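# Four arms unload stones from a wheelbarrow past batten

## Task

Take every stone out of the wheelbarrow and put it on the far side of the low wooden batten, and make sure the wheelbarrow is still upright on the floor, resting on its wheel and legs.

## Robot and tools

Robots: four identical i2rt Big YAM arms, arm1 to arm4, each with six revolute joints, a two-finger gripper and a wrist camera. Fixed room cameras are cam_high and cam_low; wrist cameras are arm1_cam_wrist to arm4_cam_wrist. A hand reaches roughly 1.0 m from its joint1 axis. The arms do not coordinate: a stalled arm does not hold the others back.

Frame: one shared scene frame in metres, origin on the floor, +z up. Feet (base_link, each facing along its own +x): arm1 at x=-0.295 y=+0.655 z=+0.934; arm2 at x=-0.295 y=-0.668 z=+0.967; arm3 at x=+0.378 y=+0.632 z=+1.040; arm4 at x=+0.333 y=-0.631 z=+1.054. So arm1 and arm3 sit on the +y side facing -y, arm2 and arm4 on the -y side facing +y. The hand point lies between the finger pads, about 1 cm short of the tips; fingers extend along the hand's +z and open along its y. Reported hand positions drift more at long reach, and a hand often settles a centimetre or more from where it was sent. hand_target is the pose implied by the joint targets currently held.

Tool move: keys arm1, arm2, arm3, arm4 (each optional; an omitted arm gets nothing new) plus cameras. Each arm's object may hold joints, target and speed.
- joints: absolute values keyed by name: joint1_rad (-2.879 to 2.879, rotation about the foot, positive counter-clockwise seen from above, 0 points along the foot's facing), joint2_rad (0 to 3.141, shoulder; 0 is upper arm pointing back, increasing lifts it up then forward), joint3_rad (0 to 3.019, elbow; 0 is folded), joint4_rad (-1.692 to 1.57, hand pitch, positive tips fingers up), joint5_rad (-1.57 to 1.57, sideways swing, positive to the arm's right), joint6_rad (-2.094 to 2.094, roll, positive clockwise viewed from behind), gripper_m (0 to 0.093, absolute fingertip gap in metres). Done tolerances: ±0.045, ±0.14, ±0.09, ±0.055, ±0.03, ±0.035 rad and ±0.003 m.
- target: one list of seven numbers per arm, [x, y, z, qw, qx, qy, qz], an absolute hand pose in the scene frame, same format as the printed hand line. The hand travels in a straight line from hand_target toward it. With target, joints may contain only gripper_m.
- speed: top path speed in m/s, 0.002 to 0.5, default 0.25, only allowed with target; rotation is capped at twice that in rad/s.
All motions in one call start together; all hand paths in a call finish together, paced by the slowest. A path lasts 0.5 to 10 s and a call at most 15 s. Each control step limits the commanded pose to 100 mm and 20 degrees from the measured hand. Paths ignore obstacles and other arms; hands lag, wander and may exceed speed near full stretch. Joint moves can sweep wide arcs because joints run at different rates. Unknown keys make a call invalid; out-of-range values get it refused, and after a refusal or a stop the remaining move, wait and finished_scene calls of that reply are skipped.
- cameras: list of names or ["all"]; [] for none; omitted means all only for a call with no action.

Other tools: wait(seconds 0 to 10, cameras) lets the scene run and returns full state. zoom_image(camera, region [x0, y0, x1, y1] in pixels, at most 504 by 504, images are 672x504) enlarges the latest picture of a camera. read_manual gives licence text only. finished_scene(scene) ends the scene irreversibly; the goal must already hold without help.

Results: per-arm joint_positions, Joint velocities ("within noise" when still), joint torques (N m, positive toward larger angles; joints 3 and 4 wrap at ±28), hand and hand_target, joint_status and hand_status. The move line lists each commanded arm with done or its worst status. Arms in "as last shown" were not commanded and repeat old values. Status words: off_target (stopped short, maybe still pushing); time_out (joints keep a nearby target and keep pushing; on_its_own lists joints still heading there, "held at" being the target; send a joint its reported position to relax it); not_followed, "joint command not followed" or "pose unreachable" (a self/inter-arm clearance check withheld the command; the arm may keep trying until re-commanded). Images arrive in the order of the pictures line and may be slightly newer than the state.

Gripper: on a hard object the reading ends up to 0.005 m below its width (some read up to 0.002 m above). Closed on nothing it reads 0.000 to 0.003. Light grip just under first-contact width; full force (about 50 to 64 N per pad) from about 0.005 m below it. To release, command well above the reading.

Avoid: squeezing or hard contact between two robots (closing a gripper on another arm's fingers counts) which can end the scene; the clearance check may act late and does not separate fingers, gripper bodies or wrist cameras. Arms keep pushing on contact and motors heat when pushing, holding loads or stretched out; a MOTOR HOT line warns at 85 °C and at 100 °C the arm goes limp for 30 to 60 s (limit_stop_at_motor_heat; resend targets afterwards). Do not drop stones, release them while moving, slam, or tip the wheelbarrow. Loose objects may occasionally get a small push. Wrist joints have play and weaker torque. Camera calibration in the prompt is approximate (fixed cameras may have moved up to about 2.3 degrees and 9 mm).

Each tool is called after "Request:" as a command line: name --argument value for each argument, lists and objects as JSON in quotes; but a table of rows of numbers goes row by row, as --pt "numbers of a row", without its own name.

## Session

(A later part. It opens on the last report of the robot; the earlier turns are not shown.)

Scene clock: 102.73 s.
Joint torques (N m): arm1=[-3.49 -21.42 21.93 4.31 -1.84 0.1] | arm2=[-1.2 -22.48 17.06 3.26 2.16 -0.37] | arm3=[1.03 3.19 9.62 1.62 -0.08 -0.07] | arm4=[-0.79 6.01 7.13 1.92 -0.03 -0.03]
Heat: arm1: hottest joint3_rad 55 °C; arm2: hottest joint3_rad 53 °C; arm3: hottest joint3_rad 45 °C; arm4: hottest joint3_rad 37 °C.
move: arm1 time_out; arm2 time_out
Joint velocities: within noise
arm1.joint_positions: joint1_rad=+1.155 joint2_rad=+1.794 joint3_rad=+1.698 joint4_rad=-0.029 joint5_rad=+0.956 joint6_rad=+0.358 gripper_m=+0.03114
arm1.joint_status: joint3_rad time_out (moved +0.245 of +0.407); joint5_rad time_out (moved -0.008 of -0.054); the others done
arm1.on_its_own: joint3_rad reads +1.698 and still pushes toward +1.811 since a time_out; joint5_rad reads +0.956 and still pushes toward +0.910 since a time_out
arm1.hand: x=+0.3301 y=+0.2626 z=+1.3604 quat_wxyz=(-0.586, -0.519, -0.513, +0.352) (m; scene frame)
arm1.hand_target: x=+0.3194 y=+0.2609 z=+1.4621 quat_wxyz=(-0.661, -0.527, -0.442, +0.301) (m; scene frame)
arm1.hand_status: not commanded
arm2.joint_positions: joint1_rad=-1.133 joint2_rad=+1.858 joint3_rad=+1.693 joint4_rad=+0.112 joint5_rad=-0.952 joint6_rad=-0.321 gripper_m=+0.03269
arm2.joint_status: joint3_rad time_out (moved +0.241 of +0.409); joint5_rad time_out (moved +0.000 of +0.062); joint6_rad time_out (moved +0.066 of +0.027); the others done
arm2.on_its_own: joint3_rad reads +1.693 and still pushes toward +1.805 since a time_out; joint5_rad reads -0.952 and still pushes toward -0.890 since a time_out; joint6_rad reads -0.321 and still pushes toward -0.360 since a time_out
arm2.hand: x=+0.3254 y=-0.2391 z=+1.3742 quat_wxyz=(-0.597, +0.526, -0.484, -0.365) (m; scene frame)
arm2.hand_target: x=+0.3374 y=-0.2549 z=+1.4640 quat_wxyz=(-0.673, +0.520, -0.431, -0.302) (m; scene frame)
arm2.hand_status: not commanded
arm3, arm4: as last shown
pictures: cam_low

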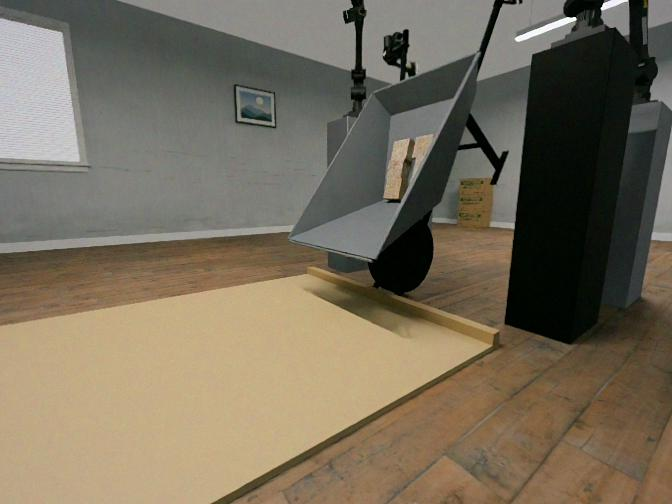

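Request:
move --arm1 '{"joints": {"joint1_rad": 1.16, "joint2_rad": 1.88, "joint3_rad": 2.10, "joint4_rad": -0.08, "joint5_rad": 0.90, "joint6_rad": 0.33}}' --arm2 '{"joints": {"joint1_rad": -1.17, "joint2_rad": 1.96, "joint3_rad": 2.10, "joint4_rad": 0.05, "joint5_rad": -0.88, "joint6_rad": -0.30}}' --cameras '["cam_low", "cam_high"]'

Scene clock: 105.63 s.
Joint torques (N m): arm1=[-3.72 -25.47 21.97 4.49 -0.6 0.23] | arm2=[-0.73 -25.93 17.16 3.56 1.03 -0.5] | arm3=[1.03 3.25 9.61 1.63 -0.07 -0.07] | arm4=[-0.73 6.07 7.13 1.94 -0.03 -0.03]
Heat: arm1: hottest joint3_rad 56 °C; arm2: hottest joint3_rad 54 °C; arm3: hottest joint3_rad 45 °C; arm4: hottest joint3_rad 37 °C.
move: arm1 time_out; arm2 time_out
Joint velocities: within noise
arm1.joint_positions: joint1_rad=+1.179 joint2_rad=+1.947 joint3_rad=+1.971 joint4_rad=-0.133 joint5_rad=+0.914 joint6_rad=+0.284 gripper_m=+0.03114
arm1.joint_status: joint3_rad time_out (moved +0.272 of +0.402); joint6_rad time_out (moved -0.074 of -0.028); the others done
arm1.on_its_own: joint3_rad reads +1.971 and still pushes toward +2.083 since a time_out; joint6_rad reads +0.284 and still pushes toward +0.330 since a time_out
arm1.hand: x=+0.3969 y=+0.2608 z=+1.3806 quat_wxyz=(-0.588, -0.485, -0.543, +0.351) (m; scene frame)
arm1.hand_target: x=+0.3643 y=+0.2605 z=+1.5031 quat_wxyz=(-0.670, -0.507, -0.450, +0.303) (m; scene frame)
arm1.hand_status: not commanded
arm2.joint_positions: joint1_rad=-1.159 joint2_rad=+2.002 joint3_rad=+1.960 joint4_rad=+0.005 joint5_rad=-0.909 joint6_rad=-0.248 gripper_m=+0.03268
arm2.joint_status: joint3_rad time_out (moved +0.268 of +0.407); joint6_rad time_out (moved +0.072 of +0.021); the others done
arm2.on_its_own: joint3_rad reads +1.960 and still pushes toward +2.073 since a time_out; joint6_rad reads -0.248 and still pushes toward -0.300 since a time_out
arm2.hand: x=+0.3921 y=-0.2367 z=+1.3953 quat_wxyz=(-0.601, +0.492, -0.515, -0.364) (m; scene frame)
arm2.hand_target: x=+0.3851 y=-0.2536 z=+1.4997 quat_wxyz=(-0.680, +0.500, -0.440, -0.306) (m; scene frame)
arm2.hand_status: not commanded
arm3, arm4: as last shown
pictures: cam_high, cam_low

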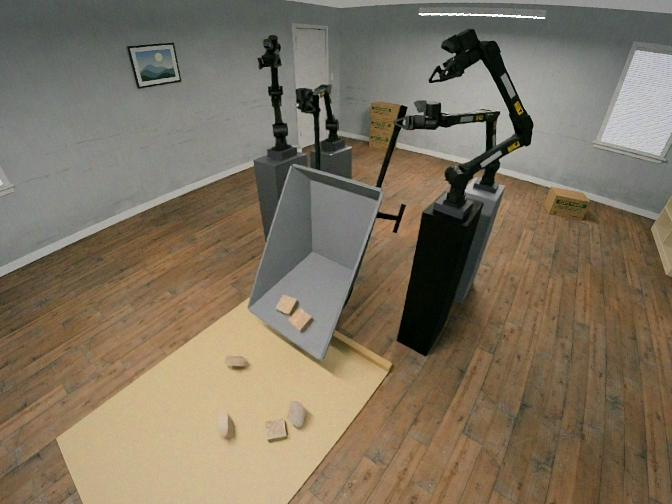

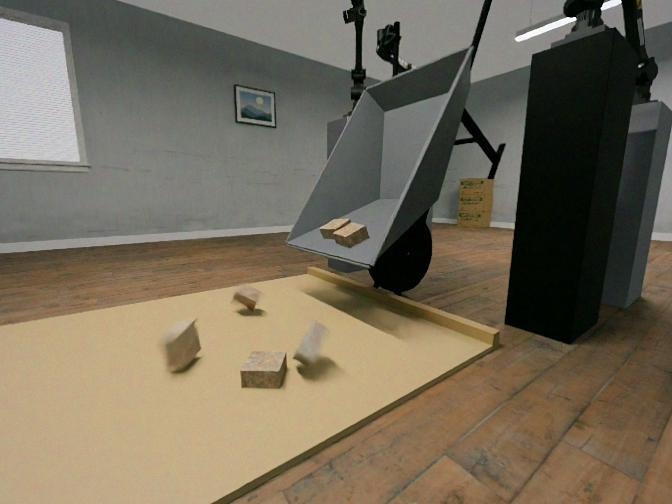

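Request:
move --arm1 '{"target": [0.48, 0.257, 1.42, 0.6397, 0.4033, 0.5808, -0.3013], "speed": 0.12}' --arm2 '{"target": [0.48, -0.245, 1.43, 0.6397, -0.4033, 0.5808, 0.3013], "speed": 0.12}' --cameras '["cam_low", "cam_high"]'

Scene clock: 108.50 s.
Joint torques (N m): arm1=[-2.32 -20.19 19.22 2.96 -1.77 0.05] | arm2=[-0.97 -21.83 14.83 1.81 1.23 -0.31] | arm3=[1.03 3.19 9.59 1.61 -0.07 -0.07] | arm4=[-0.79 6.01 7.12 1.94 -0.03 -0.03]
Heat: arm1: hottest joint3_rad 56 °C; arm2: hottest joint3_rad 55 °C; arm3: hottest joint3_rad 45 °C; arm4: hottest joint3_rad 37 °C.
move: arm1 off_target; arm2 off_target
Joint velocities: within noise
arm1.joint_positions: joint1_rad=+1.179 joint2_rad=+2.088 joint3_rad=+2.205 joint4_rad=-0.190 joint5_rad=+0.740 joint6_rad=+0.151 gripper_m=+0.03112
arm1.joint_status: not commanded
arm1.hand: x=+0.4645 y=+0.2586 z=+1.3891 quat_wxyz=(-0.606, -0.405, -0.601, +0.329) (m; scene frame)
arm1.hand_target: x=+0.4751 y=+0.2594 z=+1.4189 quat_wxyz=(-0.641, -0.403, -0.580, +0.302) (m; scene frame)
arm1.hand_status: off_target (0.035 m and 5.5 deg from the pose sent, 0.092 m and 13.2 deg at the start; pose on its path clipped on 14 of 74 steps)
arm2.joint_positions: joint1_rad=-1.159 joint2_rad=+2.123 joint3_rad=+2.199 joint4_rad=-0.140 joint5_rad=-0.699 joint6_rad=-0.143 gripper_m=+0.03253
arm2.joint_status: not commanded
arm2.hand: x=+0.4582 y=-0.2361 z=+1.4053 quat_wxyz=(-0.608, +0.406, -0.596, -0.332) (m; scene frame)
arm2.hand_target: x=+0.4756 y=-0.2472 z=+1.4283 quat_wxyz=(-0.640, +0.402, -0.581, -0.302) (m; scene frame)
arm2.hand_status: off_target (0.034 m and 5.3 deg from the pose sent, 0.095 m and 15.2 deg at the start; pose on its path clipped on 4 of 74 steps)
arm3, arm4: as last shown
pictures: cam_high, cam_low

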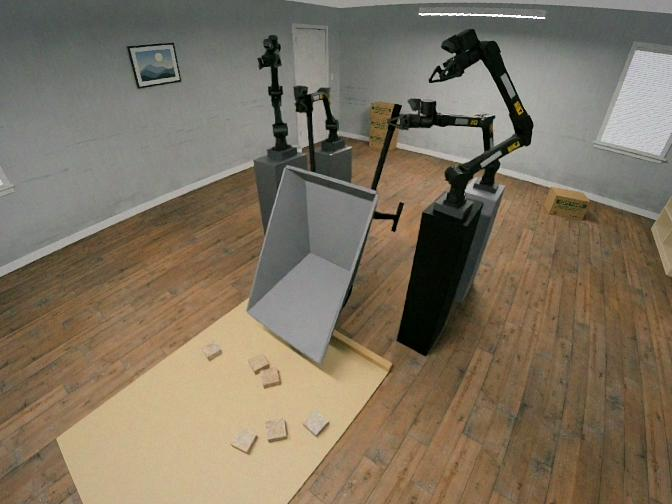

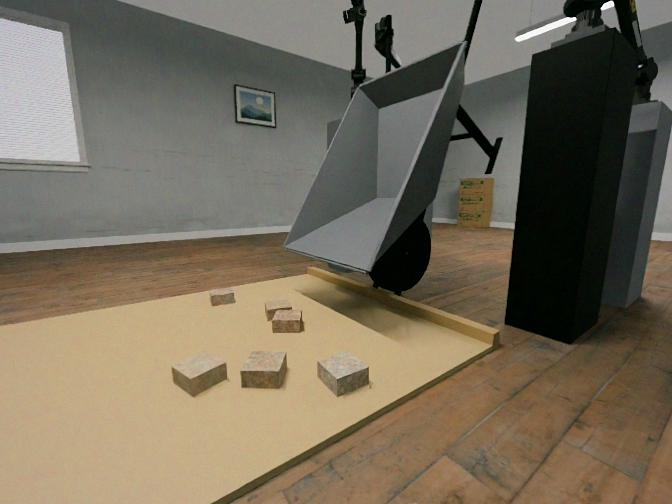

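Request:
move --arm1 '{"target": [0.36, 0.256, 1.395, 0.6373, 0.4481, 0.5470, -0.3064], "speed": 0.12}' --arm2 '{"target": [0.36, -0.242, 1.395, 0.6373, -0.4481, 0.5470, 0.3064], "speed": 0.12}' --cameras '["arm1_cam_wrist", "arm2_cam_wrist"]'

Scene clock: 111.57 s.
Joint torques (N m): arm1=[-2.67 -19.43 13.49 4.44 -0.37 0.03] | arm2=[0.38 -21.25 8.96 3.52 0.29 -0.41] | arm3=[1.03 3.14 9.61 1.61 -0.08 -0.07] | arm4=[-0.79 6.01 7.13 1.92 -0.03 -0.03]
Heat: arm1: hottest joint3_rad 56 °C; arm2: hottest joint3_rad 54 °C; arm3: hottest joint3_rad 46 °C; arm4: hottest joint3_rad 37 °C.
move: arm1 off_target; arm2 off_target
Joint velocities: within noise
arm1.joint_positions: joint1_rad=+1.134 joint2_rad=+1.810 joint3_rad=+1.720 joint4_rad=+0.003 joint5_rad=+0.744 joint6_rad=+0.228 gripper_m=+0.03108
arm1.joint_status: not commanded
arm1.hand: x=+0.3622 y=+0.2588 z=+1.3636 quat_wxyz=(-0.605, -0.441, -0.579, +0.322) (m; scene frame)
arm1.hand_target: x=+0.3587 y=+0.2566 z=+1.3944 quat_wxyz=(-0.637, -0.448, -0.548, +0.306) (m; scene frame)
arm1.hand_status: off_target (0.032 m and 5.6 deg from the pose sent, 0.105 m and 9.1 deg at the start)
arm2.joint_positions: joint1_rad=-1.118 joint2_rad=+1.859 joint3_rad=+1.720 joint4_rad=+0.074 joint5_rad=-0.704 joint6_rad=-0.206 gripper_m=+0.03235
arm2.joint_status: not commanded
arm2.hand: x=+0.3612 y=-0.2420 z=+1.3798 quat_wxyz=(-0.611, +0.438, -0.573, -0.327) (m; scene frame)
arm2.hand_target: x=+0.3598 y=-0.2424 z=+1.3952 quat_wxyz=(-0.637, +0.448, -0.548, -0.306) (m; scene frame)
arm2.hand_status: off_target (0.015 m and 5.0 deg from the pose sent, 0.099 m and 8.6 deg at the start)
arm3, arm4: as last shown
pictures: arm1_cam_wrist, arm2_cam_wrist
camera_calibration:
arm1_cam_wrist: T_world_to_cam=[[-0.896829, -0.408179, -0.170549, 0.663997], [-0.141215, 0.629512, -0.76405, 0.936442], [0.419232, -0.661139, -0.622206, 0.990942], [0, 0, 0, 1]] pos_world=[0.312298, 0.336678, 1.4453]
arm2_cam_wrist: T_world_to_cam=[[0.906549, -0.386744, 0.169109, -0.652385], [-0.120799, -0.62159, -0.773973, 0.966916], [0.404446, 0.681216, -0.61022, 0.986045], [0, 0, 0, 1]] pos_world=[0.30942, -0.32299, 1.46039]

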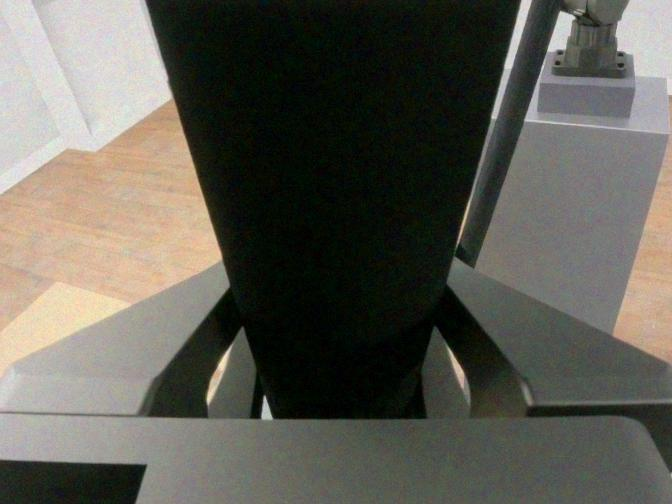

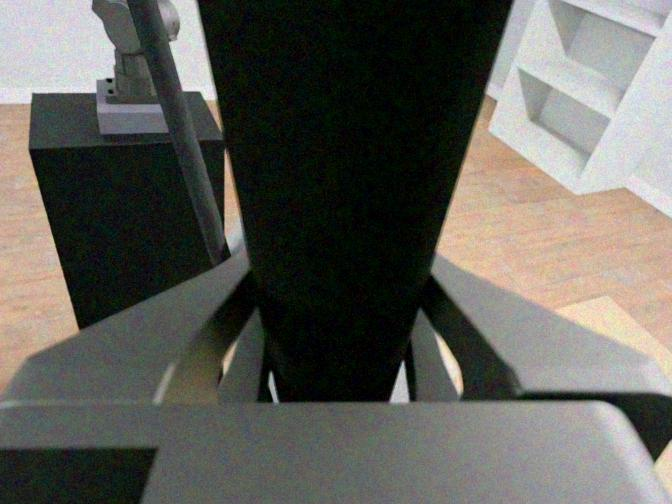

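Request:
move --arm1 '{"target": [0.24, 0.254, 1.37, 0.6331, 0.5048, 0.4952, -0.3150], "speed": 0.14}' --arm2 '{"target": [0.24, -0.243, 1.37, 0.6331, -0.5048, 0.4952, 0.3150], "speed": 0.14}'

Request:
move --arm1 '{"target": [0.11, 0.252, 1.335, 0.6291, 0.5634, 0.4272, -0.3229], "speed": 0.14}' --arm2 '{"target": [0.11, -0.245, 1.335, 0.6291, -0.5634, 0.4272, 0.3229], "speed": 0.14}'

Request:
move --arm1 '{"target": [-0.02, 0.250, 1.285, 0.6184, 0.6184, 0.3428, -0.3428], "speed": 0.14}' --arm2 '{"target": [-0.02, -0.247, 1.285, 0.6184, -0.6184, 0.3428, 0.3428], "speed": 0.14}' --cameras '["cam_high", "cam_low"]'

Scene clock: 113.77 s.
Joint torques (N m): arm1=[-2.73 -15.97 14.95 4.62 -0.23 -0.22] | arm2=[-0.26 -18.26 9.72 3.73 0.11 -0.17] | arm3=[1.03 3.19 9.59 1.63 -0.08 -0.07] | arm4=[-0.73 6.01 7.12 1.94 -0.03 -0.03]
Heat: arm1: hottest joint3_rad 56 °C; arm2: hottest joint3_rad 53 °C; arm3: hottest joint3_rad 46 °C; arm4: hottest joint3_rad 37 °C.
move: arm1 off_target; arm2 off_target
Joint velocities: within noise
arm1.joint_positions: joint1_rad=+1.072 joint2_rad=+1.576 joint3_rad=+1.326 joint4_rad=+0.129 joint5_rad=+0.801 joint6_rad=+0.361 gripper_m=+0.03085
arm1.joint_status: not commanded
arm1.hand: x=+0.2398 y=+0.2580 z=+1.3245 quat_wxyz=(-0.596, -0.508, -0.531, +0.323) (m; scene frame)
arm1.hand_target: x=+0.2376 y=+0.2557 z=+1.3694 quat_wxyz=(-0.634, -0.508, -0.493, +0.312) (m; scene frame)
arm1.hand_status: off_target (0.046 m and 5.9 deg from the pose sent, 0.123 m and 12.5 deg at the start)
arm2.joint_positions: joint1_rad=-1.048 joint2_rad=+1.639 joint3_rad=+1.329 joint4_rad=+0.212 joint5_rad=-0.759 joint6_rad=-0.327 gripper_m=+0.03210
arm2.joint_status: not commanded
arm2.hand: x=+0.2383 y=-0.2393 z=+1.3392 quat_wxyz=(-0.599, +0.504, -0.526, -0.332) (m; scene frame)
arm2.hand_target: x=+0.2390 y=-0.2436 z=+1.3700 quat_wxyz=(-0.633, +0.505, -0.495, -0.314) (m; scene frame)
arm2.hand_status: off_target (0.031 m and 5.6 deg from the pose sent, 0.122 m and 12.2 deg at the start)
arm3, arm4: as last shown
camera_calibration:
arm1_cam_wrist: T_world_to_cam=[[-0.920694, -0.278898, -0.273018, 0.655269], [0.0113269, 0.680145, -0.73299, 0.799016], [0.390122, -0.677952, -0.623046, 1.02984], [0, 0, 0, 1]] pos_world=[0.192491, 0.337486, 1.40621]
arm2_cam_wrist: T_world_to_cam=[[0.930892, -0.253771, 0.262755, -0.632425], [0.027169, -0.669206, -0.74258, 0.833532], [0.364283, 0.698401, -0.616064, 1.03066], [0, 0, 0, 1]] pos_world=[0.190623, -0.322498, 1.42009]
arm3_cam_wrist: T_world_to_cam=[[-0.664311, -0.716299, -0.213557, 1.06212], [-0.605709, 0.683299, -0.407701, 0.645151], [0.437959, -0.141487, -0.887791, 1.38423], [0, 0, 0, 1]] pos_world=[0.490118, 0.515814, 1.71876]
arm4_cam_wrist: T_world_to_cam=[[0.474622, -0.877496, -0.0688074, -0.60109], [-0.812786, -0.406934, -0.416873, 0.81362], [0.337804, 0.253783, -0.906357, 1.56306], [0, 0, 0, 1]] pos_world=[0.418582, -0.593043, 1.71451]

Scene clock: 115.40 s.
Joint torques (N m): arm1=[-1.32 -13.86 16.66 4.79 -0.05 -0.76] | arm2=[-1.14 -16.44 10.67 4.25 0.05 0.27] | arm3=[1.08 3.14 9.59 1.62 -0.07 -0.07] | arm4=[-0.79 6.01 7.13 1.95 -0.03 -0.03]
Heat: arm1: hottest joint3_rad 55 °C; arm2: hottest joint3_rad 53 °C; arm3: hottest joint3_rad 46 °C; arm4: hottest joint3_rad 37 °C.
move: arm1 off_target; arm2 off_target
Joint velocities: within noise
arm1.joint_positions: joint1_rad=+0.957 joint2_rad=+1.371 joint3_rad=+0.966 joint4_rad=+0.227 joint5_rad=+0.842 joint6_rad=+0.534 gripper_m=+0.03069
arm1.joint_status: not commanded
arm1.hand: x=+0.0998 y=+0.2515 z=+1.2661 quat_wxyz=(-0.581, -0.588, -0.458, +0.327) (m; scene frame)
arm1.hand_target: x=+0.1053 y=+0.2553 z=+1.3336 quat_wxyz=(-0.628, -0.566, -0.426, +0.323) (m; scene frame)
arm1.hand_status: off_target (0.070 m and 7.2 deg from the pose sent, 0.130 m and 13.9 deg at the start)
arm2.joint_positions: joint1_rad=-0.941 joint2_rad=+1.451 joint3_rad=+0.970 joint4_rad=+0.324 joint5_rad=-0.800 joint6_rad=-0.497 gripper_m=+0.03196
arm2.joint_status: not commanded
arm2.hand: x=+0.1022 y=-0.2395 z=+1.2789 quat_wxyz=(-0.583, +0.582, -0.459, -0.333) (m; scene frame)
arm2.hand_target: x=+0.1075 y=-0.2464 z=+1.3340 quat_wxyz=(-0.630, +0.567, -0.425, -0.319) (m; scene frame)
arm2.hand_status: off_target (0.057 m and 6.9 deg from the pose sent, 0.128 m and 13.7 deg at the start)
arm3, arm4: as last shown
camera_calibration:
arm1_cam_wrist: T_world_to_cam=[[-0.914266, -0.0997229, -0.392649, 0.614429], [0.214283, 0.7035, -0.677621, 0.666009], [0.343803, -0.703664, -0.621817, 1.05323], [0, 0, 0, 1]] pos_world=[0.0569345, 0.333852, 1.34747]
arm2_cam_wrist: T_world_to_cam=[[0.921335, -0.0823182, 0.379956, -0.597914], [0.219835, -0.695761, -0.683805, 0.691069], [0.320648, 0.713541, -0.622932, 1.06014], [0, 0, 0, 1]] pos_world=[0.0590245, -0.324857, 1.36014]
arm3_cam_wrist: T_world_to_cam=[[-0.664311, -0.716299, -0.213557, 1.06212], [-0.605709, 0.683299, -0.407701, 0.645151], [0.437959, -0.141487, -0.887791, 1.38423], [0, 0, 0, 1]] pos_world=[0.490118, 0.515814, 1.71876]
arm4_cam_wrist: T_world_to_cam=[[0.474622, -0.877496, -0.0688074, -0.60109], [-0.812786, -0.406934, -0.416873, 0.81362], [0.337804, 0.253783, -0.906357, 1.56306], [0, 0, 0, 1]] pos_world=[0.418582, -0.593043, 1.71451]

Scene clock: 117.03 s.
Joint torques (N m): arm1=[-0.97 -14.1 13.98 4.37 1.42 -0.79] | arm2=[-0.67 -16.09 9.11 4.05 -1.27 0.47] | arm3=[1.03 3.14 9.59 1.61 -0.08 -0.07] | arm4=[-0.79 6.07 7.15 1.95 -0.03 -0.03]
Heat: arm1: hottest joint3_rad 55 °C; arm2: hottest joint3_rad 52 °C; arm3: hottest joint3_rad 46 °C; arm4: hottest joint3_rad 37 °C.
move: arm1 off_target; arm2 off_target
Joint velocities: within noise
arm1.joint_positions: joint1_rad=+0.805 joint2_rad=+1.244 joint3_rad=+0.710 joint4_rad=+0.347 joint5_rad=+0.822 joint6_rad=+0.654 gripper_m=+0.03051
arm1.joint_status: not commanded
arm1.hand: x=-0.0166 y=+0.2433 z=+1.2161 quat_wxyz=(-0.575, -0.643, -0.383, +0.331) (m; scene frame)
arm1.hand_target: x=-0.0206 y=+0.2507 z=+1.2822 quat_wxyz=(-0.618, -0.621, -0.344, +0.338) (m; scene frame)
arm1.hand_status: off_target (0.069 m and 7.5 deg from the pose sent, 0.121 m and 14.5 deg at the start)
arm2.joint_positions: joint1_rad=-0.805 joint2_rad=+1.336 joint3_rad=+0.698 joint4_rad=+0.463 joint5_rad=-0.791 joint6_rad=-0.623 gripper_m=+0.03182
arm2.joint_status: not commanded
arm2.hand: x=-0.0145 y=-0.2414 z=+1.2245 quat_wxyz=(-0.576, +0.637, -0.387, -0.334) (m; scene frame)
arm2.hand_target: x=-0.0200 y=-0.2473 z=+1.2823 quat_wxyz=(-0.618, +0.620, -0.344, -0.339) (m; scene frame)
arm2.hand_status: off_target (0.061 m and 7.4 deg from the pose sent, 0.123 m and 14.6 deg at the start)
arm3: as last shown
arm4.joint_positions: joint1_rad=-0.743 joint2_rad=+0.438 joint3_rad=+1.396 joint4_rad=-1.483 joint5_rad=+0.285 joint6_rad=+0.248 gripper_m=+0.09396
arm4.joint_status: not commanded
arm4.hand: x=+0.4573 y=-0.5609 z=+1.5999 quat_wxyz=(-0.484, +0.195, -0.838, -0.159) (m; scene frame)
arm4.hand_target: x=+0.4553 y=-0.5633 z=+1.6093 quat_wxyz=(-0.493, +0.192, -0.833, -0.165) (m; scene frame)
arm4.hand_status: not commanded
pictures: cam_high, cam_low

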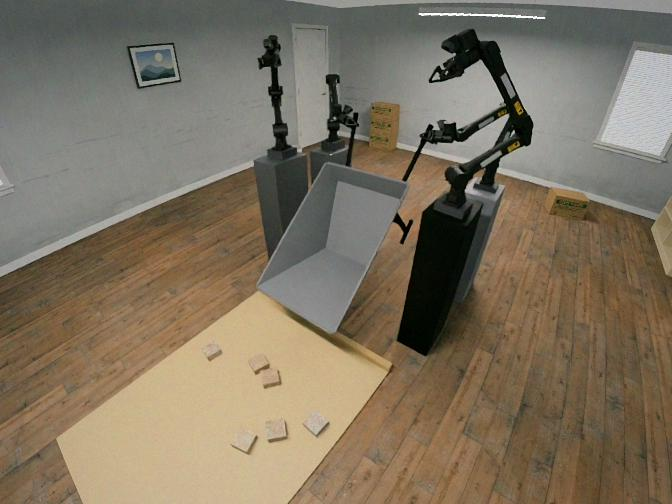

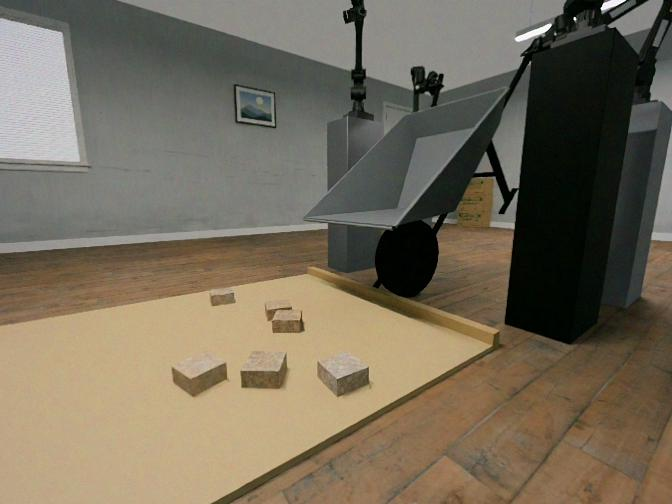

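Request:
move --arm1 '{"target": [-0.14, 0.247, 1.215, 0.6098, 0.6655, 0.2908, -0.3174], "speed": 0.14}' --arm2 '{"target": [-0.14, -0.249, 1.215, 0.6098, -0.6655, 0.2908, 0.3174], "speed": 0.14}'

Request:
move --arm1 '{"target": [-0.26, 0.246, 1.125, 0.5960, 0.7103, 0.2408, -0.2869], "speed": 0.14}' --arm2 '{"target": [-0.26, -0.250, 1.125, 0.5960, -0.7103, 0.2408, 0.2869], "speed": 0.14}'

Request:
move --arm1 '{"target": [-0.36, 0.245, 1.025, 0.5773, 0.7524, 0.1932, -0.2517], "speed": 0.14}' --arm2 '{"target": [-0.36, -0.250, 1.025, 0.5773, -0.7524, 0.1932, 0.2517], "speed": 0.14}' --cameras '["cam_high", "cam_low"]'

Scene clock: 119.60 s.
Joint torques (N m): arm1=[-0.44 -13.1 11.95 4.79 1.44 -0.68] | arm2=[-0.97 -15.38 7.12 4.59 -1.24 0.4] | arm3=[1.03 3.19 9.61 1.61 -0.08 -0.07] | arm4=[-0.79 6.07 7.16 1.95 -0.03 -0.03]
Heat: arm1: hottest joint3_rad 55 °C; arm2: hottest joint3_rad 51 °C; arm3: hottest joint3_rad 46 °C; arm4: hottest joint3_rad 37 °C.
move: arm1 off_target; arm2 off_target
Joint velocities: within noise
arm1.joint_positions: joint1_rad=+0.542 joint2_rad=+1.138 joint3_rad=+0.471 joint4_rad=+0.404 joint5_rad=+0.641 joint6_rad=+0.798 gripper_m=+0.03043
arm1.joint_status: not commanded
arm1.hand: x=-0.1431 y=+0.2409 z=+1.1475 quat_wxyz=(-0.553, -0.704, -0.324, +0.306) (m; scene frame)
arm1.hand_target: x=-0.1418 y=+0.2464 z=+1.2112 quat_wxyz=(-0.608, -0.669, -0.288, +0.316) (m; scene frame)
arm1.hand_status: off_target (0.068 m and 8.9 deg from the pose sent, 0.123 m and 11.7 deg at the start)
arm2.joint_positions: joint1_rad=-0.558 joint2_rad=+1.264 joint3_rad=+0.460 joint4_rad=+0.552 joint5_rad=-0.622 joint6_rad=-0.770 gripper_m=+0.03173
arm2.joint_status: not commanded
arm2.hand: x=-0.1387 y=-0.2425 z=+1.1546 quat_wxyz=(-0.555, +0.698, -0.330, -0.308) (m; scene frame)
arm2.hand_target: x=-0.1407 y=-0.2479 z=+1.2111 quat_wxyz=(-0.609, +0.668, -0.290, -0.316) (m; scene frame)
arm2.hand_status: off_target (0.061 m and 8.6 deg from the pose sent, 0.126 m and 12.3 deg at the start)
arm3.joint_positions: joint1_rad=+0.792 joint2_rad=+0.588 joint3_rad=+1.445 joint4_rad=-1.368 joint5_rad=-0.163 joint6_rad=+0.167 gripper_m=+0.09398
arm3.joint_status: not commanded
arm3.hand: x=+0.5379 y=+0.5020 z=+1.6080 quat_wxyz=(-0.501, -0.371, -0.776, +0.097) (m; scene frame)
arm3.hand_target: x=+0.5364 y=+0.5058 z=+1.6175 quat_wxyz=(-0.511, -0.364, -0.772, +0.098) (m; scene frame)
arm3.hand_status: not commanded
arm4: as last shown
camera_calibration:
arm1_cam_wrist: T_world_to_cam=[[-0.78906, 0.173598, -0.589278, 0.522406], [0.535142, 0.665299, -0.520577, 0.519947], [0.301675, -0.726114, -0.61786, 1.05033], [0, 0, 0, 1]] pos_world=[-0.182893, 0.326048, 1.22747]
arm2_cam_wrist: T_world_to_cam=[[0.795826, 0.18321, 0.577144, -0.50967], [0.532565, -0.665352, -0.523146, 0.522281], [0.288158, 0.7237, -0.627075, 1.06484], [0, 0, 0, 1]] pos_world=[-0.179382, -0.329747, 1.23512]
arm3_cam_wrist: T_world_to_cam=[[-0.664311, -0.716299, -0.213557, 1.06212], [-0.605709, 0.683299, -0.407701, 0.645151], [0.437959, -0.141487, -0.887791, 1.38423], [0, 0, 0, 1]] pos_world=[0.490118, 0.515814, 1.71876]
arm4_cam_wrist: T_world_to_cam=[[0.474622, -0.877496, -0.0688074, -0.60109], [-0.812786, -0.406934, -0.416873, 0.81362], [0.337804, 0.253783, -0.906357, 1.56306], [0, 0, 0, 1]] pos_world=[0.418582, -0.593043, 1.71451]

Scene clock: 121.43 s.
Joint torques (N m): arm1=[-2.2 -10.29 7.65 6.3 1.09 -0.18] | arm2=[0.73 -12.98 3.1 5.9 -1 -0.13] | arm3=[1.03 3.19 9.61 1.62 -0.08 -0.07] | arm4=[-0.73 6.01 7.13 1.95 -0.03 -0.03]
Heat: arm1: hottest joint3_rad 54 °C; arm2: hottest joint3_rad 50 °C; arm3: hottest joint3_rad 46 °C; arm4: hottest joint3_rad 37 °C.
move: arm1 off_target; arm2 off_target
Joint velocities: within noise
arm1.joint_positions: joint1_rad=+0.183 joint2_rad=+1.182 joint3_rad=+0.296 joint4_rad=+0.592 joint5_rad=+0.316 joint6_rad=+0.846 gripper_m=+0.03042
arm1.joint_status: not commanded
arm1.hand: x=-0.2549 y=+0.2440 z=+1.0784 quat_wxyz=(-0.541, -0.746, -0.280, +0.271) (m; scene frame)
arm1.hand_target: x=-0.2599 y=+0.2452 z=+1.1221 quat_wxyz=(-0.595, -0.712, -0.241, +0.285) (m; scene frame)
arm1.hand_status: off_target (0.047 m and 9.0 deg from the pose sent, 0.119 m and 11.0 deg at the start)
arm2.joint_positions: joint1_rad=-0.212 joint2_rad=+1.370 joint3_rad=+0.304 joint4_rad=+0.790 joint5_rad=-0.311 joint6_rad=-0.818 gripper_m=+0.03172
arm2.joint_status: not commanded
arm2.hand: x=-0.2505 y=-0.2423 z=+1.0866 quat_wxyz=(-0.547, +0.737, -0.287, -0.275) (m; scene frame)
arm2.hand_target: x=-0.2595 y=-0.2489 z=+1.1223 quat_wxyz=(-0.594, +0.711, -0.244, -0.287) (m; scene frame)
arm2.hand_status: off_target (0.040 m and 8.4 deg from the pose sent, 0.125 m and 11.6 deg at the start)
arm3, arm4: as last shown
camera_calibration:
arm1_cam_wrist: T_world_to_cam=[[-0.704108, 0.252981, -0.6635, 0.475151], [0.6271, 0.659888, -0.413876, 0.451495], [0.333133, -0.707494, -0.623277, 1.05294], [0, 0, 0, 1]] pos_world=[-0.299344, 0.326807, 1.1584]
arm2_cam_wrist: T_world_to_cam=[[0.715015, 0.255855, 0.650609, -0.463852], [0.622103, -0.657451, -0.425143, 0.46416], [0.318969, 0.708729, -0.629255, 1.06069], [0, 0, 0, 1]] pos_world=[-0.295422, -0.327903, 1.16657]
arm3_cam_wrist: T_world_to_cam=[[-0.664311, -0.716299, -0.213557, 1.06212], [-0.605709, 0.683299, -0.407701, 0.645151], [0.437959, -0.141487, -0.887791, 1.38423], [0, 0, 0, 1]] pos_world=[0.490118, 0.515814, 1.71876]
arm4_cam_wrist: T_world_to_cam=[[0.474622, -0.877496, -0.0688074, -0.60109], [-0.812786, -0.406934, -0.416873, 0.81362], [0.337804, 0.253783, -0.906357, 1.56306], [0, 0, 0, 1]] pos_world=[0.418582, -0.593043, 1.71451]

Scene clock: 123.43 s.
Joint torques (N m): arm1=[-4.13 -11.69 2.86 7.19 0.83 -0.05] | arm2=[2.67 -13.8 -0.03 6.49 -0.76 -0.32] | arm3=[1.03 3.19 9.59 1.61 -0.08 -0.07] | arm4=[-0.79 6.01 7.12 1.94 -0.03 -0.03]
Heat: arm1: hottest joint3_rad 53 °C; arm2: hottest joint3_rad 49 °C; arm3: hottest joint3_rad 46 °C; arm4: hottest joint3_rad 37 °C.
move: arm1 off_target; arm2 off_target
Joint velocities: within noise
arm1.joint_positions: joint1_rad=-0.171 joint2_rad=+1.614 joint3_rad=+0.241 joint4_rad=+1.010 joint5_rad=-0.015 joint6_rad=+0.887 gripper_m=+0.03040
arm1.joint_status: not commanded
arm1.hand: x=-0.3451 y=+0.2469 z=+0.9809 quat_wxyz=(-0.526, -0.788, -0.231, +0.221) (m; scene frame)
arm1.hand_target: x=-0.3591 y=+0.2450 z=+1.0224 quat_wxyz=(-0.576, -0.752, -0.196, +0.253) (m; scene frame)
arm1.hand_status: off_target (0.047 m and 9.1 deg from the pose sent, 0.118 m and 11.1 deg at the start)
arm2.joint_positions: joint1_rad=+0.132 joint2_rad=+1.824 joint3_rad=+0.279 joint4_rad=+1.195 joint5_rad=+0.008 joint6_rad=-0.867 gripper_m=+0.03170
arm2.joint_status: not commanded
arm2.hand: x=-0.3433 y=-0.2477 z=+0.9844 quat_wxyz=(-0.531, +0.781, -0.238, -0.226) (m; scene frame)
arm2.hand_target: x=-0.3593 y=-0.2500 z=+1.0221 quat_wxyz=(-0.575, +0.754, -0.195, -0.251) (m; scene frame)
arm2.hand_status: off_target (0.044 m and 8.6 deg from the pose sent, 0.126 m and 11.7 deg at the start)
arm3, arm4: as last shown
pictures: cam_high, cam_low

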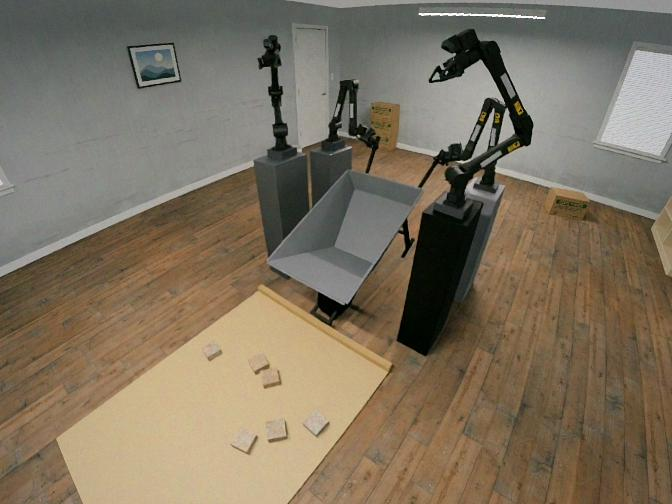

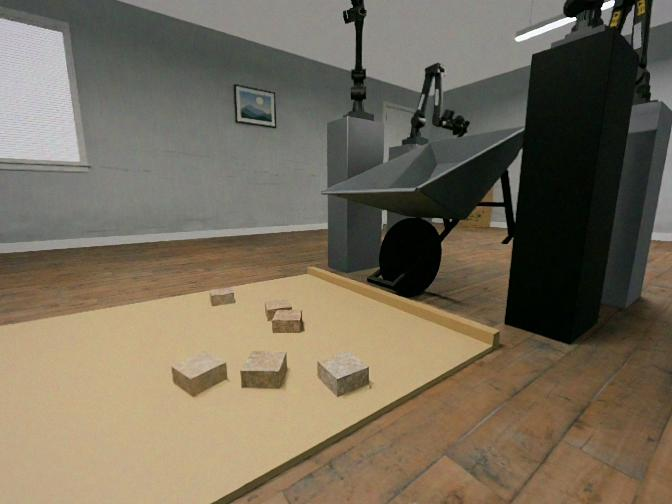

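Request:
move --arm1 '{"target": [-0.45, 0.245, 0.905, 0.5880, 0.7663, 0.1576, -0.2053], "speed": 0.14}' --arm2 '{"target": [-0.45, -0.252, 0.905, 0.5880, -0.7663, 0.1576, 0.2053], "speed": 0.14}'

Request:
move --arm1 '{"target": [-0.535, 0.245, 0.765, 0.5907, 0.7839, 0.1148, -0.1524], "speed": 0.13}' --arm2 '{"target": [-0.535, -0.253, 0.765, 0.5907, -0.7839, 0.1148, 0.1524], "speed": 0.13}'

Request:
move --arm1 '{"target": [-0.585, 0.246, 0.650, 0.5960, 0.7909, 0.0838, -0.1112], "speed": 0.1}' --arm2 '{"target": [-0.585, -0.254, 0.650, 0.5960, -0.7909, 0.0838, 0.1112], "speed": 0.1}' --cameras '["cam_high", "cam_low"]'

Scene clock: 126.23 s.
Joint torques (N m): arm1=[-4.78 -14.92 -2.17 7.71 0.27 0.22] | arm2=[3.37 -16.56 -2.55 6.42 -0.07 -0.45] | arm3=[1.03 3.19 9.59 1.61 -0.07 -0.07] | arm4=[-0.73 6.07 7.12 1.92 -0.02 -0.03]
Heat: arm1: hottest joint3_rad 52 °C; arm2: hottest joint3_rad 48 °C; arm3: hottest joint3_rad 46 °C; arm4: hottest joint3_rad 37 °C.
move: arm1 off_target; arm2 off_target
Joint velocities: within noise
arm1.joint_positions: joint1_rad=-0.506 joint2_rad=+2.257 joint3_rad=+0.405 joint4_rad=+1.447 joint5_rad=-0.366 joint6_rad=+0.893 gripper_m=+0.03040
arm1.joint_status: not commanded
arm1.hand: x=-0.4301 y=+0.2477 z=+0.8583 quat_wxyz=(-0.540, -0.803, -0.188, +0.167) (m; scene frame)
arm1.hand_target: x=-0.4485 y=+0.2455 z=+0.9018 quat_wxyz=(-0.585, -0.769, -0.160, +0.202) (m; scene frame)
arm1.hand_status: off_target (0.051 m and 9.0 deg from the pose sent, 0.129 m and 11.4 deg at the start; a joint's target at an end of its range on 18 of 55 steps)
arm2.joint_positions: joint1_rad=+0.465 joint2_rad=+2.348 joint3_rad=+0.462 joint4_rad=+1.460 joint5_rad=+0.361 joint6_rad=-0.870 gripper_m=+0.03170
arm2.joint_status: not commanded
arm2.hand: x=-0.4282 y=-0.2526 z=+0.8629 quat_wxyz=(-0.533, +0.806, -0.198, -0.164) (m; scene frame)
arm2.hand_target: x=-0.4486 y=-0.2519 z=+0.9027 quat_wxyz=(-0.573, +0.778, -0.166, -0.194) (m; scene frame)
arm2.hand_status: off_target (0.047 m and 10.2 deg from the pose sent, 0.133 m and 11.7 deg at the start; a joint's target at an end of its range on 33 of 55 steps)
arm3, arm4: as last shown
camera_calibration:
arm1_cam_wrist: T_world_to_cam=[[-0.474259, 0.341322, -0.811528, 0.408935], [0.748897, 0.641026, -0.168047, 0.313891], [0.462852, -0.687449, -0.559627, 0.972841], [0, 0, 0, 1]] pos_world=[-0.491413, 0.327988, 0.929039]
arm2_cam_wrist: T_world_to_cam=[[0.485083, 0.370785, 0.791968, -0.380093], [0.744053, -0.650826, -0.15103, 0.290164], [0.459434, 0.662528, -0.591588, 0.99986], [0, 0, 0, 1]] pos_world=[-0.490891, -0.332657, 0.93635]
arm3_cam_wrist: T_world_to_cam=[[-0.664311, -0.716299, -0.213557, 1.06212], [-0.605709, 0.683299, -0.407701, 0.645151], [0.437959, -0.141487, -0.887791, 1.38423], [0, 0, 0, 1]] pos_world=[0.490118, 0.515814, 1.71876]
arm4_cam_wrist: T_world_to_cam=[[0.474622, -0.877496, -0.0688074, -0.60109], [-0.812786, -0.406934, -0.416873, 0.81362], [0.337804, 0.253783, -0.906357, 1.56306], [0, 0, 0, 1]] pos_world=[0.418582, -0.593043, 1.71451]

Scene clock: 128.13 s.
Joint torques (N m): arm1=[-6.07 -17.32 -3.11 7.05 -0.14 0.3] | arm2=[4.07 -18.32 -2.86 6.12 0.34 -0.6] | arm3=[1.03 3.14 9.59 1.62 -0.08 -0.07] | arm4=[-0.73 6.01 7.13 1.94 -0.03 -0.03]
Heat: arm1: hottest joint3_rad 51 °C; arm2: hottest joint3_rad 47 °C; arm3: hottest joint3_rad 46 °C; arm4: hottest joint3_rad 37 °C.
move: arm1 off_target; arm2 off_target
Joint velocities: within noise
arm1.joint_positions: joint1_rad=-0.730 joint2_rad=+2.678 joint3_rad=+0.749 joint4_rad=+1.459 joint5_rad=-0.610 joint6_rad=+0.916 gripper_m=+0.03038
arm1.joint_status: not commanded
arm1.hand: x=-0.5047 y=+0.2442 z=+0.7216 quat_wxyz=(-0.552, -0.813, -0.145, +0.112) (m; scene frame)
arm1.hand_target: x=-0.5339 y=+0.2447 z=+0.7622 quat_wxyz=(-0.587, -0.787, -0.119, +0.149) (m; scene frame)
arm1.hand_status: off_target (0.053 m and 8.0 deg from the pose sent, 0.140 m and 10.6 deg at the start; a joint's target at an end of its range on 57 of 57 steps)
arm2.joint_positions: joint1_rad=+0.698 joint2_rad=+2.760 joint3_rad=+0.821 joint4_rad=+1.465 joint5_rad=+0.593 joint6_rad=-0.896 gripper_m=+0.03167
arm2.joint_status: not commanded
arm2.hand: x=-0.5070 y=-0.2532 z=+0.7234 quat_wxyz=(-0.548, +0.814, -0.148, -0.120) (m; scene frame)
arm2.hand_target: x=-0.5352 y=-0.2529 z=+0.7620 quat_wxyz=(-0.583, +0.790, -0.118, -0.149) (m; scene frame)
arm2.hand_status: off_target (0.050 m and 8.0 deg from the pose sent, 0.145 m and 12.0 deg at the start; a joint's target at an end of its range on 57 of 57 steps)
arm3, arm4: as last shown
camera_calibration:
arm1_cam_wrist: T_world_to_cam=[[-0.350363, 0.342783, -0.871634, 0.369408], [0.771654, 0.633091, -0.061202, 0.285267], [0.530845, -0.694043, -0.486322, 0.911648], [0, 0, 0, 1]] pos_world=[-0.574645, 0.325496, 0.782801]
arm2_cam_wrist: T_world_to_cam=[[0.361889, 0.372136, 0.854723, -0.338647], [0.77903, -0.624295, -0.0580299, 0.284645], [0.512004, 0.686856, -0.515831, 0.931983], [0, 0, 0, 1]] pos_world=[-0.576373, -0.336412, 0.786713]
arm3_cam_wrist: T_world_to_cam=[[-0.664311, -0.716299, -0.213557, 1.06212], [-0.605709, 0.683299, -0.407701, 0.645151], [0.437959, -0.141487, -0.887791, 1.38423], [0, 0, 0, 1]] pos_world=[0.490118, 0.515814, 1.71876]
arm4_cam_wrist: T_world_to_cam=[[0.474622, -0.877496, -0.0688074, -0.60109], [-0.812786, -0.406934, -0.416873, 0.81362], [0.337804, 0.253783, -0.906357, 1.56306], [0, 0, 0, 1]] pos_world=[0.418582, -0.593043, 1.71451]

Scene clock: 130.00 s.
Joint torques (N m): arm1=[-7.06 -18.32 -2.14 4.74 -0.35 0.21] | arm2=[4.66 -19.49 -1.87 4.03 0.76 -0.55] | arm3=[1.03 3.25 9.61 1.62 -0.07 -0.07] | arm4=[-0.73 6.01 7.13 1.91 -0.03 -0.03]
Heat: arm1: hottest joint3_rad 50 °C; arm2: hottest joint3_rad 46 °C; arm3: hottest joint3_rad 46 °C; arm4: hottest joint3_rad 37 °C.
move: arm1 off_target; arm2 off_target
Joint velocities: within noise
arm1.joint_positions: joint1_rad=-0.830 joint2_rad=+2.965 joint3_rad=+1.072 joint4_rad=+1.427 joint5_rad=-0.725 joint6_rad=+0.975 gripper_m=+0.03038
arm1.joint_status: not commanded
arm1.hand: x=-0.5473 y=+0.2427 z=+0.6148 quat_wxyz=(-0.573, -0.808, -0.111, +0.083) (m; scene frame)
arm1.hand_target: x=-0.5850 y=+0.2461 z=+0.6471 quat_wxyz=(-0.594, -0.792, -0.083, +0.113) (m; scene frame)
arm1.hand_status: off_target (0.052 m and 5.5 deg from the pose sent, 0.108 m and 9.0 deg at the start)
arm2.joint_positions: joint1_rad=+0.803 joint2_rad=+3.039 joint3_rad=+1.160 joint4_rad=+1.416 joint5_rad=+0.712 joint6_rad=-0.953 gripper_m=+0.03166
arm2.joint_status: not commanded
arm2.hand: x=-0.5506 y=-0.2522 z=+0.6167 quat_wxyz=(-0.572, +0.807, -0.114, -0.093) (m; scene frame)
arm2.hand_target: x=-0.5842 y=-0.2539 z=+0.6475 quat_wxyz=(-0.595, +0.791, -0.085, -0.111) (m; scene frame)
arm2.hand_status: off_target (0.048 m and 5.3 deg from the pose sent, 0.107 m and 9.6 deg at the start)
arm3, arm4: as last shown
pictures: cam_high, cam_low

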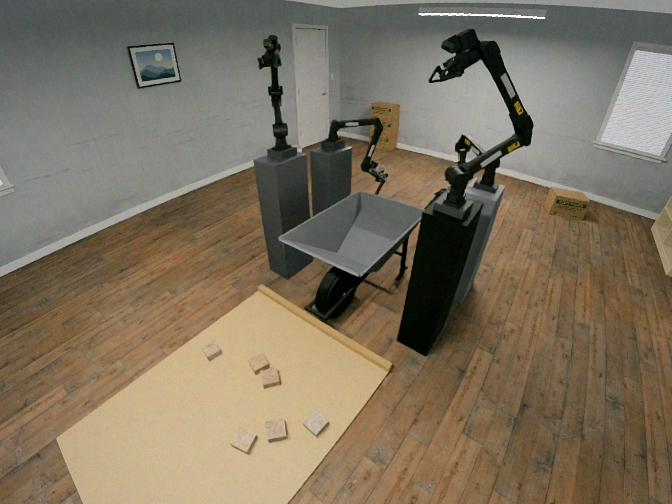

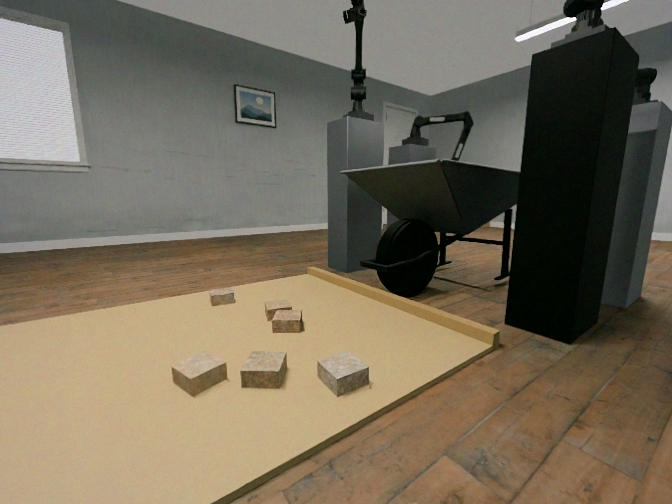

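Request:
move --arm1 '{"target": [-0.595, 0.246, 0.560, 0.6200, 0.7780, 0.0742, -0.0967], "speed": 0.07}' --arm2 '{"target": [-0.595, -0.254, 0.562, 0.6042, -0.7874, 0.0742, 0.0967], "speed": 0.07}' --cameras '["cam_high", "cam_low"]'

Scene clock: 132.43 s.
Joint torques (N m): arm1=[-3.55 -13.8 1.52 5.5 -0.76 0.15] | arm2=[2.43 -15.5 0.55 3.49 0.94 -0.09] | arm3=[1.03 3.19 9.59 1.62 -0.07 -0.07] | arm4=[-0.79 6.07 7.15 1.92 -0.03 -0.03]
Heat: arm1: hottest joint3_rad 50 °C; arm2: hottest joint3_rad 45 °C; arm3: hottest joint3_rad 46 °C; arm4: hottest joint3_rad 37 °C.
move: arm1 off_target; arm2 off_target
Joint velocities: within noise
arm1.joint_positions: joint1_rad=-0.901 joint2_rad=+3.139 joint3_rad=+1.318 joint4_rad=+1.404 joint5_rad=-0.781 joint6_rad=+1.033 gripper_m=+0.03038
arm1.joint_status: not commanded
arm1.hand: x=-0.5855 y=+0.2438 z=+0.5522 quat_wxyz=(-0.594, -0.796, -0.082, +0.082) (m; scene frame)
arm1.hand_target: x=-0.5946 y=+0.2461 z=+0.5600 quat_wxyz=(-0.614, -0.780, -0.076, +0.094) (m; scene frame)
arm1.hand_status: off_target (0.012 m and 4.1 deg from the pose sent, 0.073 m and 7.8 deg at the start; a joint's target at an end of its range on 23 of 60 steps)
arm2.joint_positions: joint1_rad=+0.853 joint2_rad=+3.125 joint3_rad=+1.350 joint4_rad=+1.223 joint5_rad=+0.741 joint6_rad=-0.934 gripper_m=+0.03165
arm2.joint_status: not commanded
arm2.hand: x=-0.5850 y=-0.2469 z=+0.5595 quat_wxyz=(-0.553, +0.825, -0.093, -0.071) (m; scene frame)
arm2.hand_target: x=-0.5948 y=-0.2541 z=+0.5627 quat_wxyz=(-0.566, +0.816, -0.086, -0.080) (m; scene frame)
arm2.hand_status: off_target (0.012 m and 8.1 deg from the pose sent, 0.070 m and 6.3 deg at the start; a joint's target at an end of its range on 34 of 60 steps)
arm3, arm4: as last shown
pictures: cam_high, cam_low

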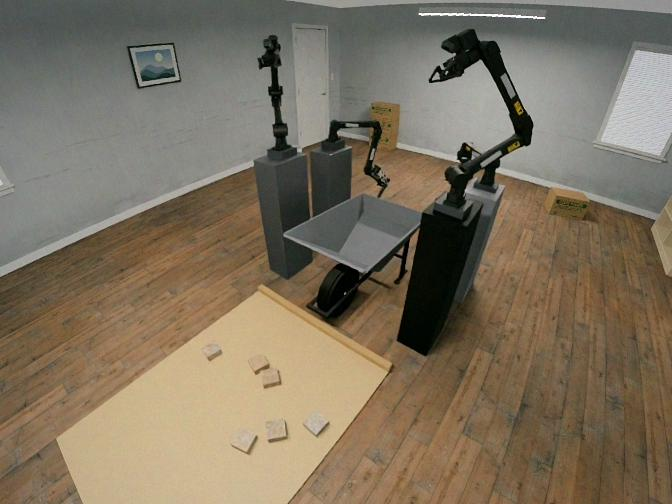

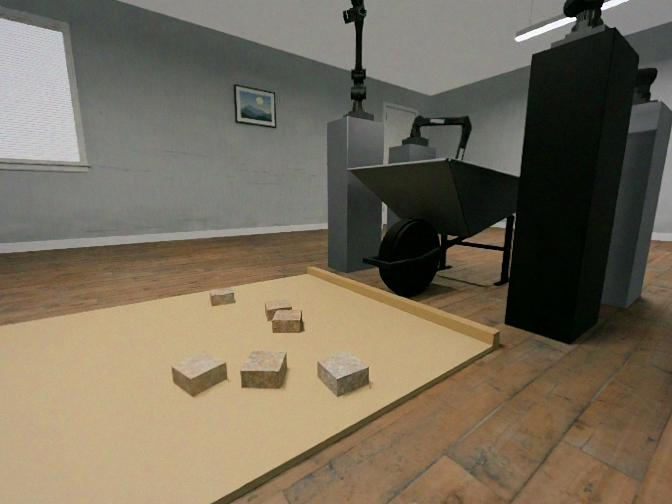

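Request:
move --arm1 '{"target": [-0.582, 0.246, 0.540, 0.6000, 0.7900, 0.0850, -0.0850], "speed": 0.05}' --arm2 '{"target": [-0.580, -0.252, 0.540, 0.5600, -0.8180, 0.0900, 0.0750], "speed": 0.05}'

Request:
move --arm1 '{"joints": {"gripper_m": 0.09}}' --arm2 '{"joints": {"gripper_m": 0.09}}' --cameras '["arm1_cam_wrist", "arm2_cam_wrist"]'

Scene clock: 133.93 s.
Joint torques (N m): arm1=[-2.08 -13.8 0.9 2.65 -0.29 -0.23] | arm2=[-0.21 -15.56 0.34 0.79 0.05 0.19] | arm3=[1.03 3.14 9.59 1.61 -0.08 -0.07] | arm4=[-0.79 6.01 7.13 1.95 -0.03 -0.04]
Heat: arm1: hottest joint3_rad 49 °C; arm2: hottest joint3_rad 45 °C; arm3: hottest joint3_rad 46 °C; arm4: hottest joint3_rad 37 °C.
move: arm1 off_target; arm2 off_target
Joint velocities: within noise
arm1.joint_positions: joint1_rad=-0.899 joint2_rad=+3.139 joint3_rad=+1.324 joint4_rad=+1.367 joint5_rad=-0.784 joint6_rad=+1.013 gripper_m=+0.03038
arm1.joint_status: not commanded
arm1.hand: x=-0.5844 y=+0.2431 z=+0.5463 quat_wxyz=(-0.587, -0.802, -0.086, +0.076) (m; scene frame)
arm1.hand_target: x=-0.5823 y=+0.2458 z=+0.5413 quat_wxyz=(-0.587, -0.801, -0.086, +0.077) (m; scene frame)
arm1.hand_status: off_target (0.007 m and 2.3 deg from the pose sent, 0.013 m and 1.1 deg at the start; a joint's target at an end of its range on 33 of 34 steps)
arm2.joint_positions: joint1_rad=+0.853 joint2_rad=+3.125 joint3_rad=+1.361 joint4_rad=+1.166 joint5_rad=+0.744 joint6_rad=-0.910 gripper_m=+0.03163
arm2.joint_status: not commanded
arm2.hand: x=-0.5839 y=-0.2473 z=+0.5512 quat_wxyz=(-0.542, +0.833, -0.096, -0.061) (m; scene frame)
arm2.hand_target: x=-0.5790 y=-0.2518 z=+0.5424 quat_wxyz=(-0.534, +0.838, -0.096, -0.057) (m; scene frame)
arm2.hand_status: off_target (0.013 m and 3.2 deg from the pose sent, 0.021 m and 1.2 deg at the start; a joint's target at an end of its range on 34 of 34 steps)
arm3: as last shown
arm4.joint_positions: joint1_rad=-0.743 joint2_rad=+0.438 joint3_rad=+1.396 joint4_rad=-1.483 joint5_rad=+0.285 joint6_rad=+0.248 gripper_m=+0.09396
arm4.joint_status: not commanded
arm4.hand: x=+0.4573 y=-0.5609 z=+1.5999 quat_wxyz=(-0.484, +0.195, -0.838, -0.159) (m; scene frame)
arm4.hand_target: x=+0.4553 y=-0.5633 z=+1.6093 quat_wxyz=(-0.493, +0.192, -0.833, -0.165) (m; scene frame)
arm4.hand_status: not commanded
camera_calibration:
arm1_cam_wrist: T_world_to_cam=[[-0.218033, 0.291017, -0.931542, 0.311733], [0.804005, 0.594618, -0.00242179, 0.332934], [0.553207, -0.749493, -0.363625, 0.827334], [0, 0, 0, 1]] pos_world=[-0.657399, 0.331393, 0.592039]
arm2_cam_wrist: T_world_to_cam=[[0.216033, 0.411732, 0.885328, -0.258089], [0.793981, -0.601809, 0.0861346, 0.273025], [0.568263, 0.684326, -0.456918, 0.878291], [0, 0, 0, 1]] pos_world=[-0.660121, -0.330466, 0.606284]
arm3_cam_wrist: T_world_to_cam=[[-0.664311, -0.716299, -0.213557, 1.06212], [-0.605709, 0.683299, -0.407701, 0.645151], [0.437959, -0.141487, -0.887791, 1.38423], [0, 0, 0, 1]] pos_world=[0.490118, 0.515814, 1.71876]
arm4_cam_wrist: T_world_to_cam=[[0.474622, -0.877496, -0.0688074, -0.60109], [-0.812786, -0.406934, -0.416873, 0.81362], [0.337804, 0.253783, -0.906357, 1.56306], [0, 0, 0, 1]] pos_world=[0.418582, -0.593043, 1.71451]

Scene clock: 134.70 s.
Joint torques (N m): arm1=[-1.96 -13.98 0.36 2.65 -0.26 -0.23] | arm2=[0.21 -15.56 0.32 0.81 0.11 0.19] | arm3=[1.03 3.19 9.61 1.62 -0.08 -0.07] | arm4=[-0.79 6.01 7.15 1.94 -0.03 -0.03]
Heat: arm1: hottest joint3_rad 49 °C; arm2: hottest joint3_rad 44 °C; arm3: hottest joint3_rad 46 °C; arm4: hottest joint3_rad 37 °C.
move: arm1 done; arm2 done
Joint velocities: within noise
arm1.joint_positions: joint1_rad=-0.899 joint2_rad=+3.139 joint3_rad=+1.332 joint4_rad=+1.369 joint5_rad=-0.784 joint6_rad=+1.013 gripper_m=+0.08983
arm1.joint_status: all done
arm1.hand: x=-0.5871 y=+0.2407 z=+0.5473 quat_wxyz=(-0.589, -0.800, -0.088, +0.079) (m; scene frame)
arm1.hand_target: x=-0.5824 y=+0.2457 z=+0.5415 quat_wxyz=(-0.588, -0.801, -0.086, +0.078) (m; scene frame)
arm1.hand_status: not commanded
arm2.joint_positions: joint1_rad=+0.853 joint2_rad=+3.125 joint3_rad=+1.361 joint4_rad=+1.166 joint5_rad=+0.735 joint6_rad=-0.910 gripper_m=+0.08990
arm2.joint_status: all done
arm2.hand: x=-0.5855 y=-0.2475 z=+0.5506 quat_wxyz=(-0.540, +0.834, -0.094, -0.065) (m; scene frame)
arm2.hand_target: x=-0.5801 y=-0.2520 z=+0.5420 quat_wxyz=(-0.533, +0.839, -0.094, -0.060) (m; scene frame)
arm2.hand_status: not commanded
arm3.joint_positions: joint1_rad=+0.792 joint2_rad=+0.588 joint3_rad=+1.445 joint4_rad=-1.368 joint5_rad=-0.163 joint6_rad=+0.167 gripper_m=+0.09398
arm3.joint_status: not commanded
arm3.hand: x=+0.5379 y=+0.5020 z=+1.6080 quat_wxyz=(-0.501, -0.371, -0.776, +0.097) (m; scene frame)
arm3.hand_target: x=+0.5364 y=+0.5058 z=+1.6175 quat_wxyz=(-0.511, -0.364, -0.772, +0.098) (m; scene frame)
arm3.hand_status: not commanded
arm4: as last shown
pictures: arm1_cam_wrist, arm2_cam_wrist
camera_calibration:
arm1_cam_wrist: T_world_to_cam=[[-0.224496, 0.28535, -0.93176, 0.310401], [0.803943, 0.594593, -0.0116073, 0.341535], [0.550706, -0.751688, -0.362889, 0.826055], [0, 0, 0, 1]] pos_world=[-0.659804, 0.329289, 0.59295]
arm2_cam_wrist: T_world_to_cam=[[0.216204, 0.416594, 0.883009, -0.254607], [0.798867, -0.595427, 0.0853146, 0.279105], [0.561309, 0.686961, -0.461537, 0.878119], [0, 0, 0, 1]] pos_world=[-0.660817, -0.330979, 0.606293]

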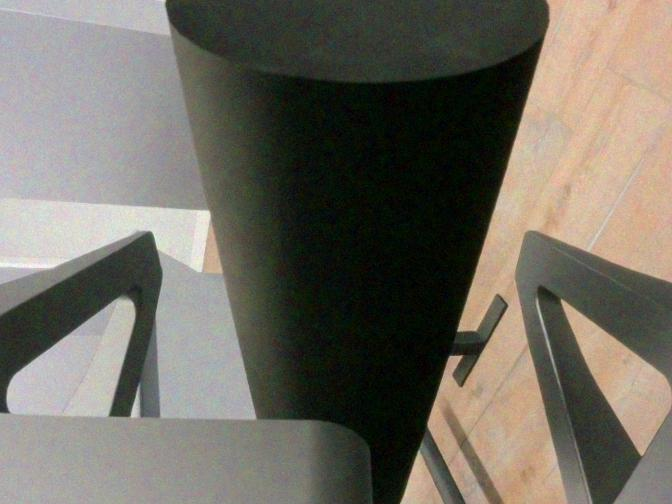

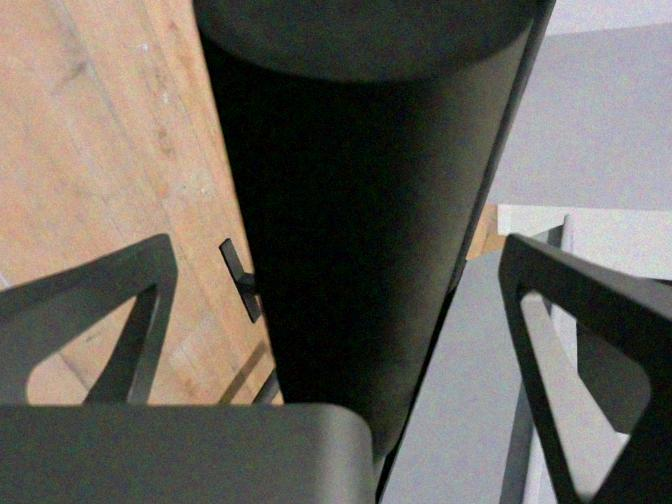

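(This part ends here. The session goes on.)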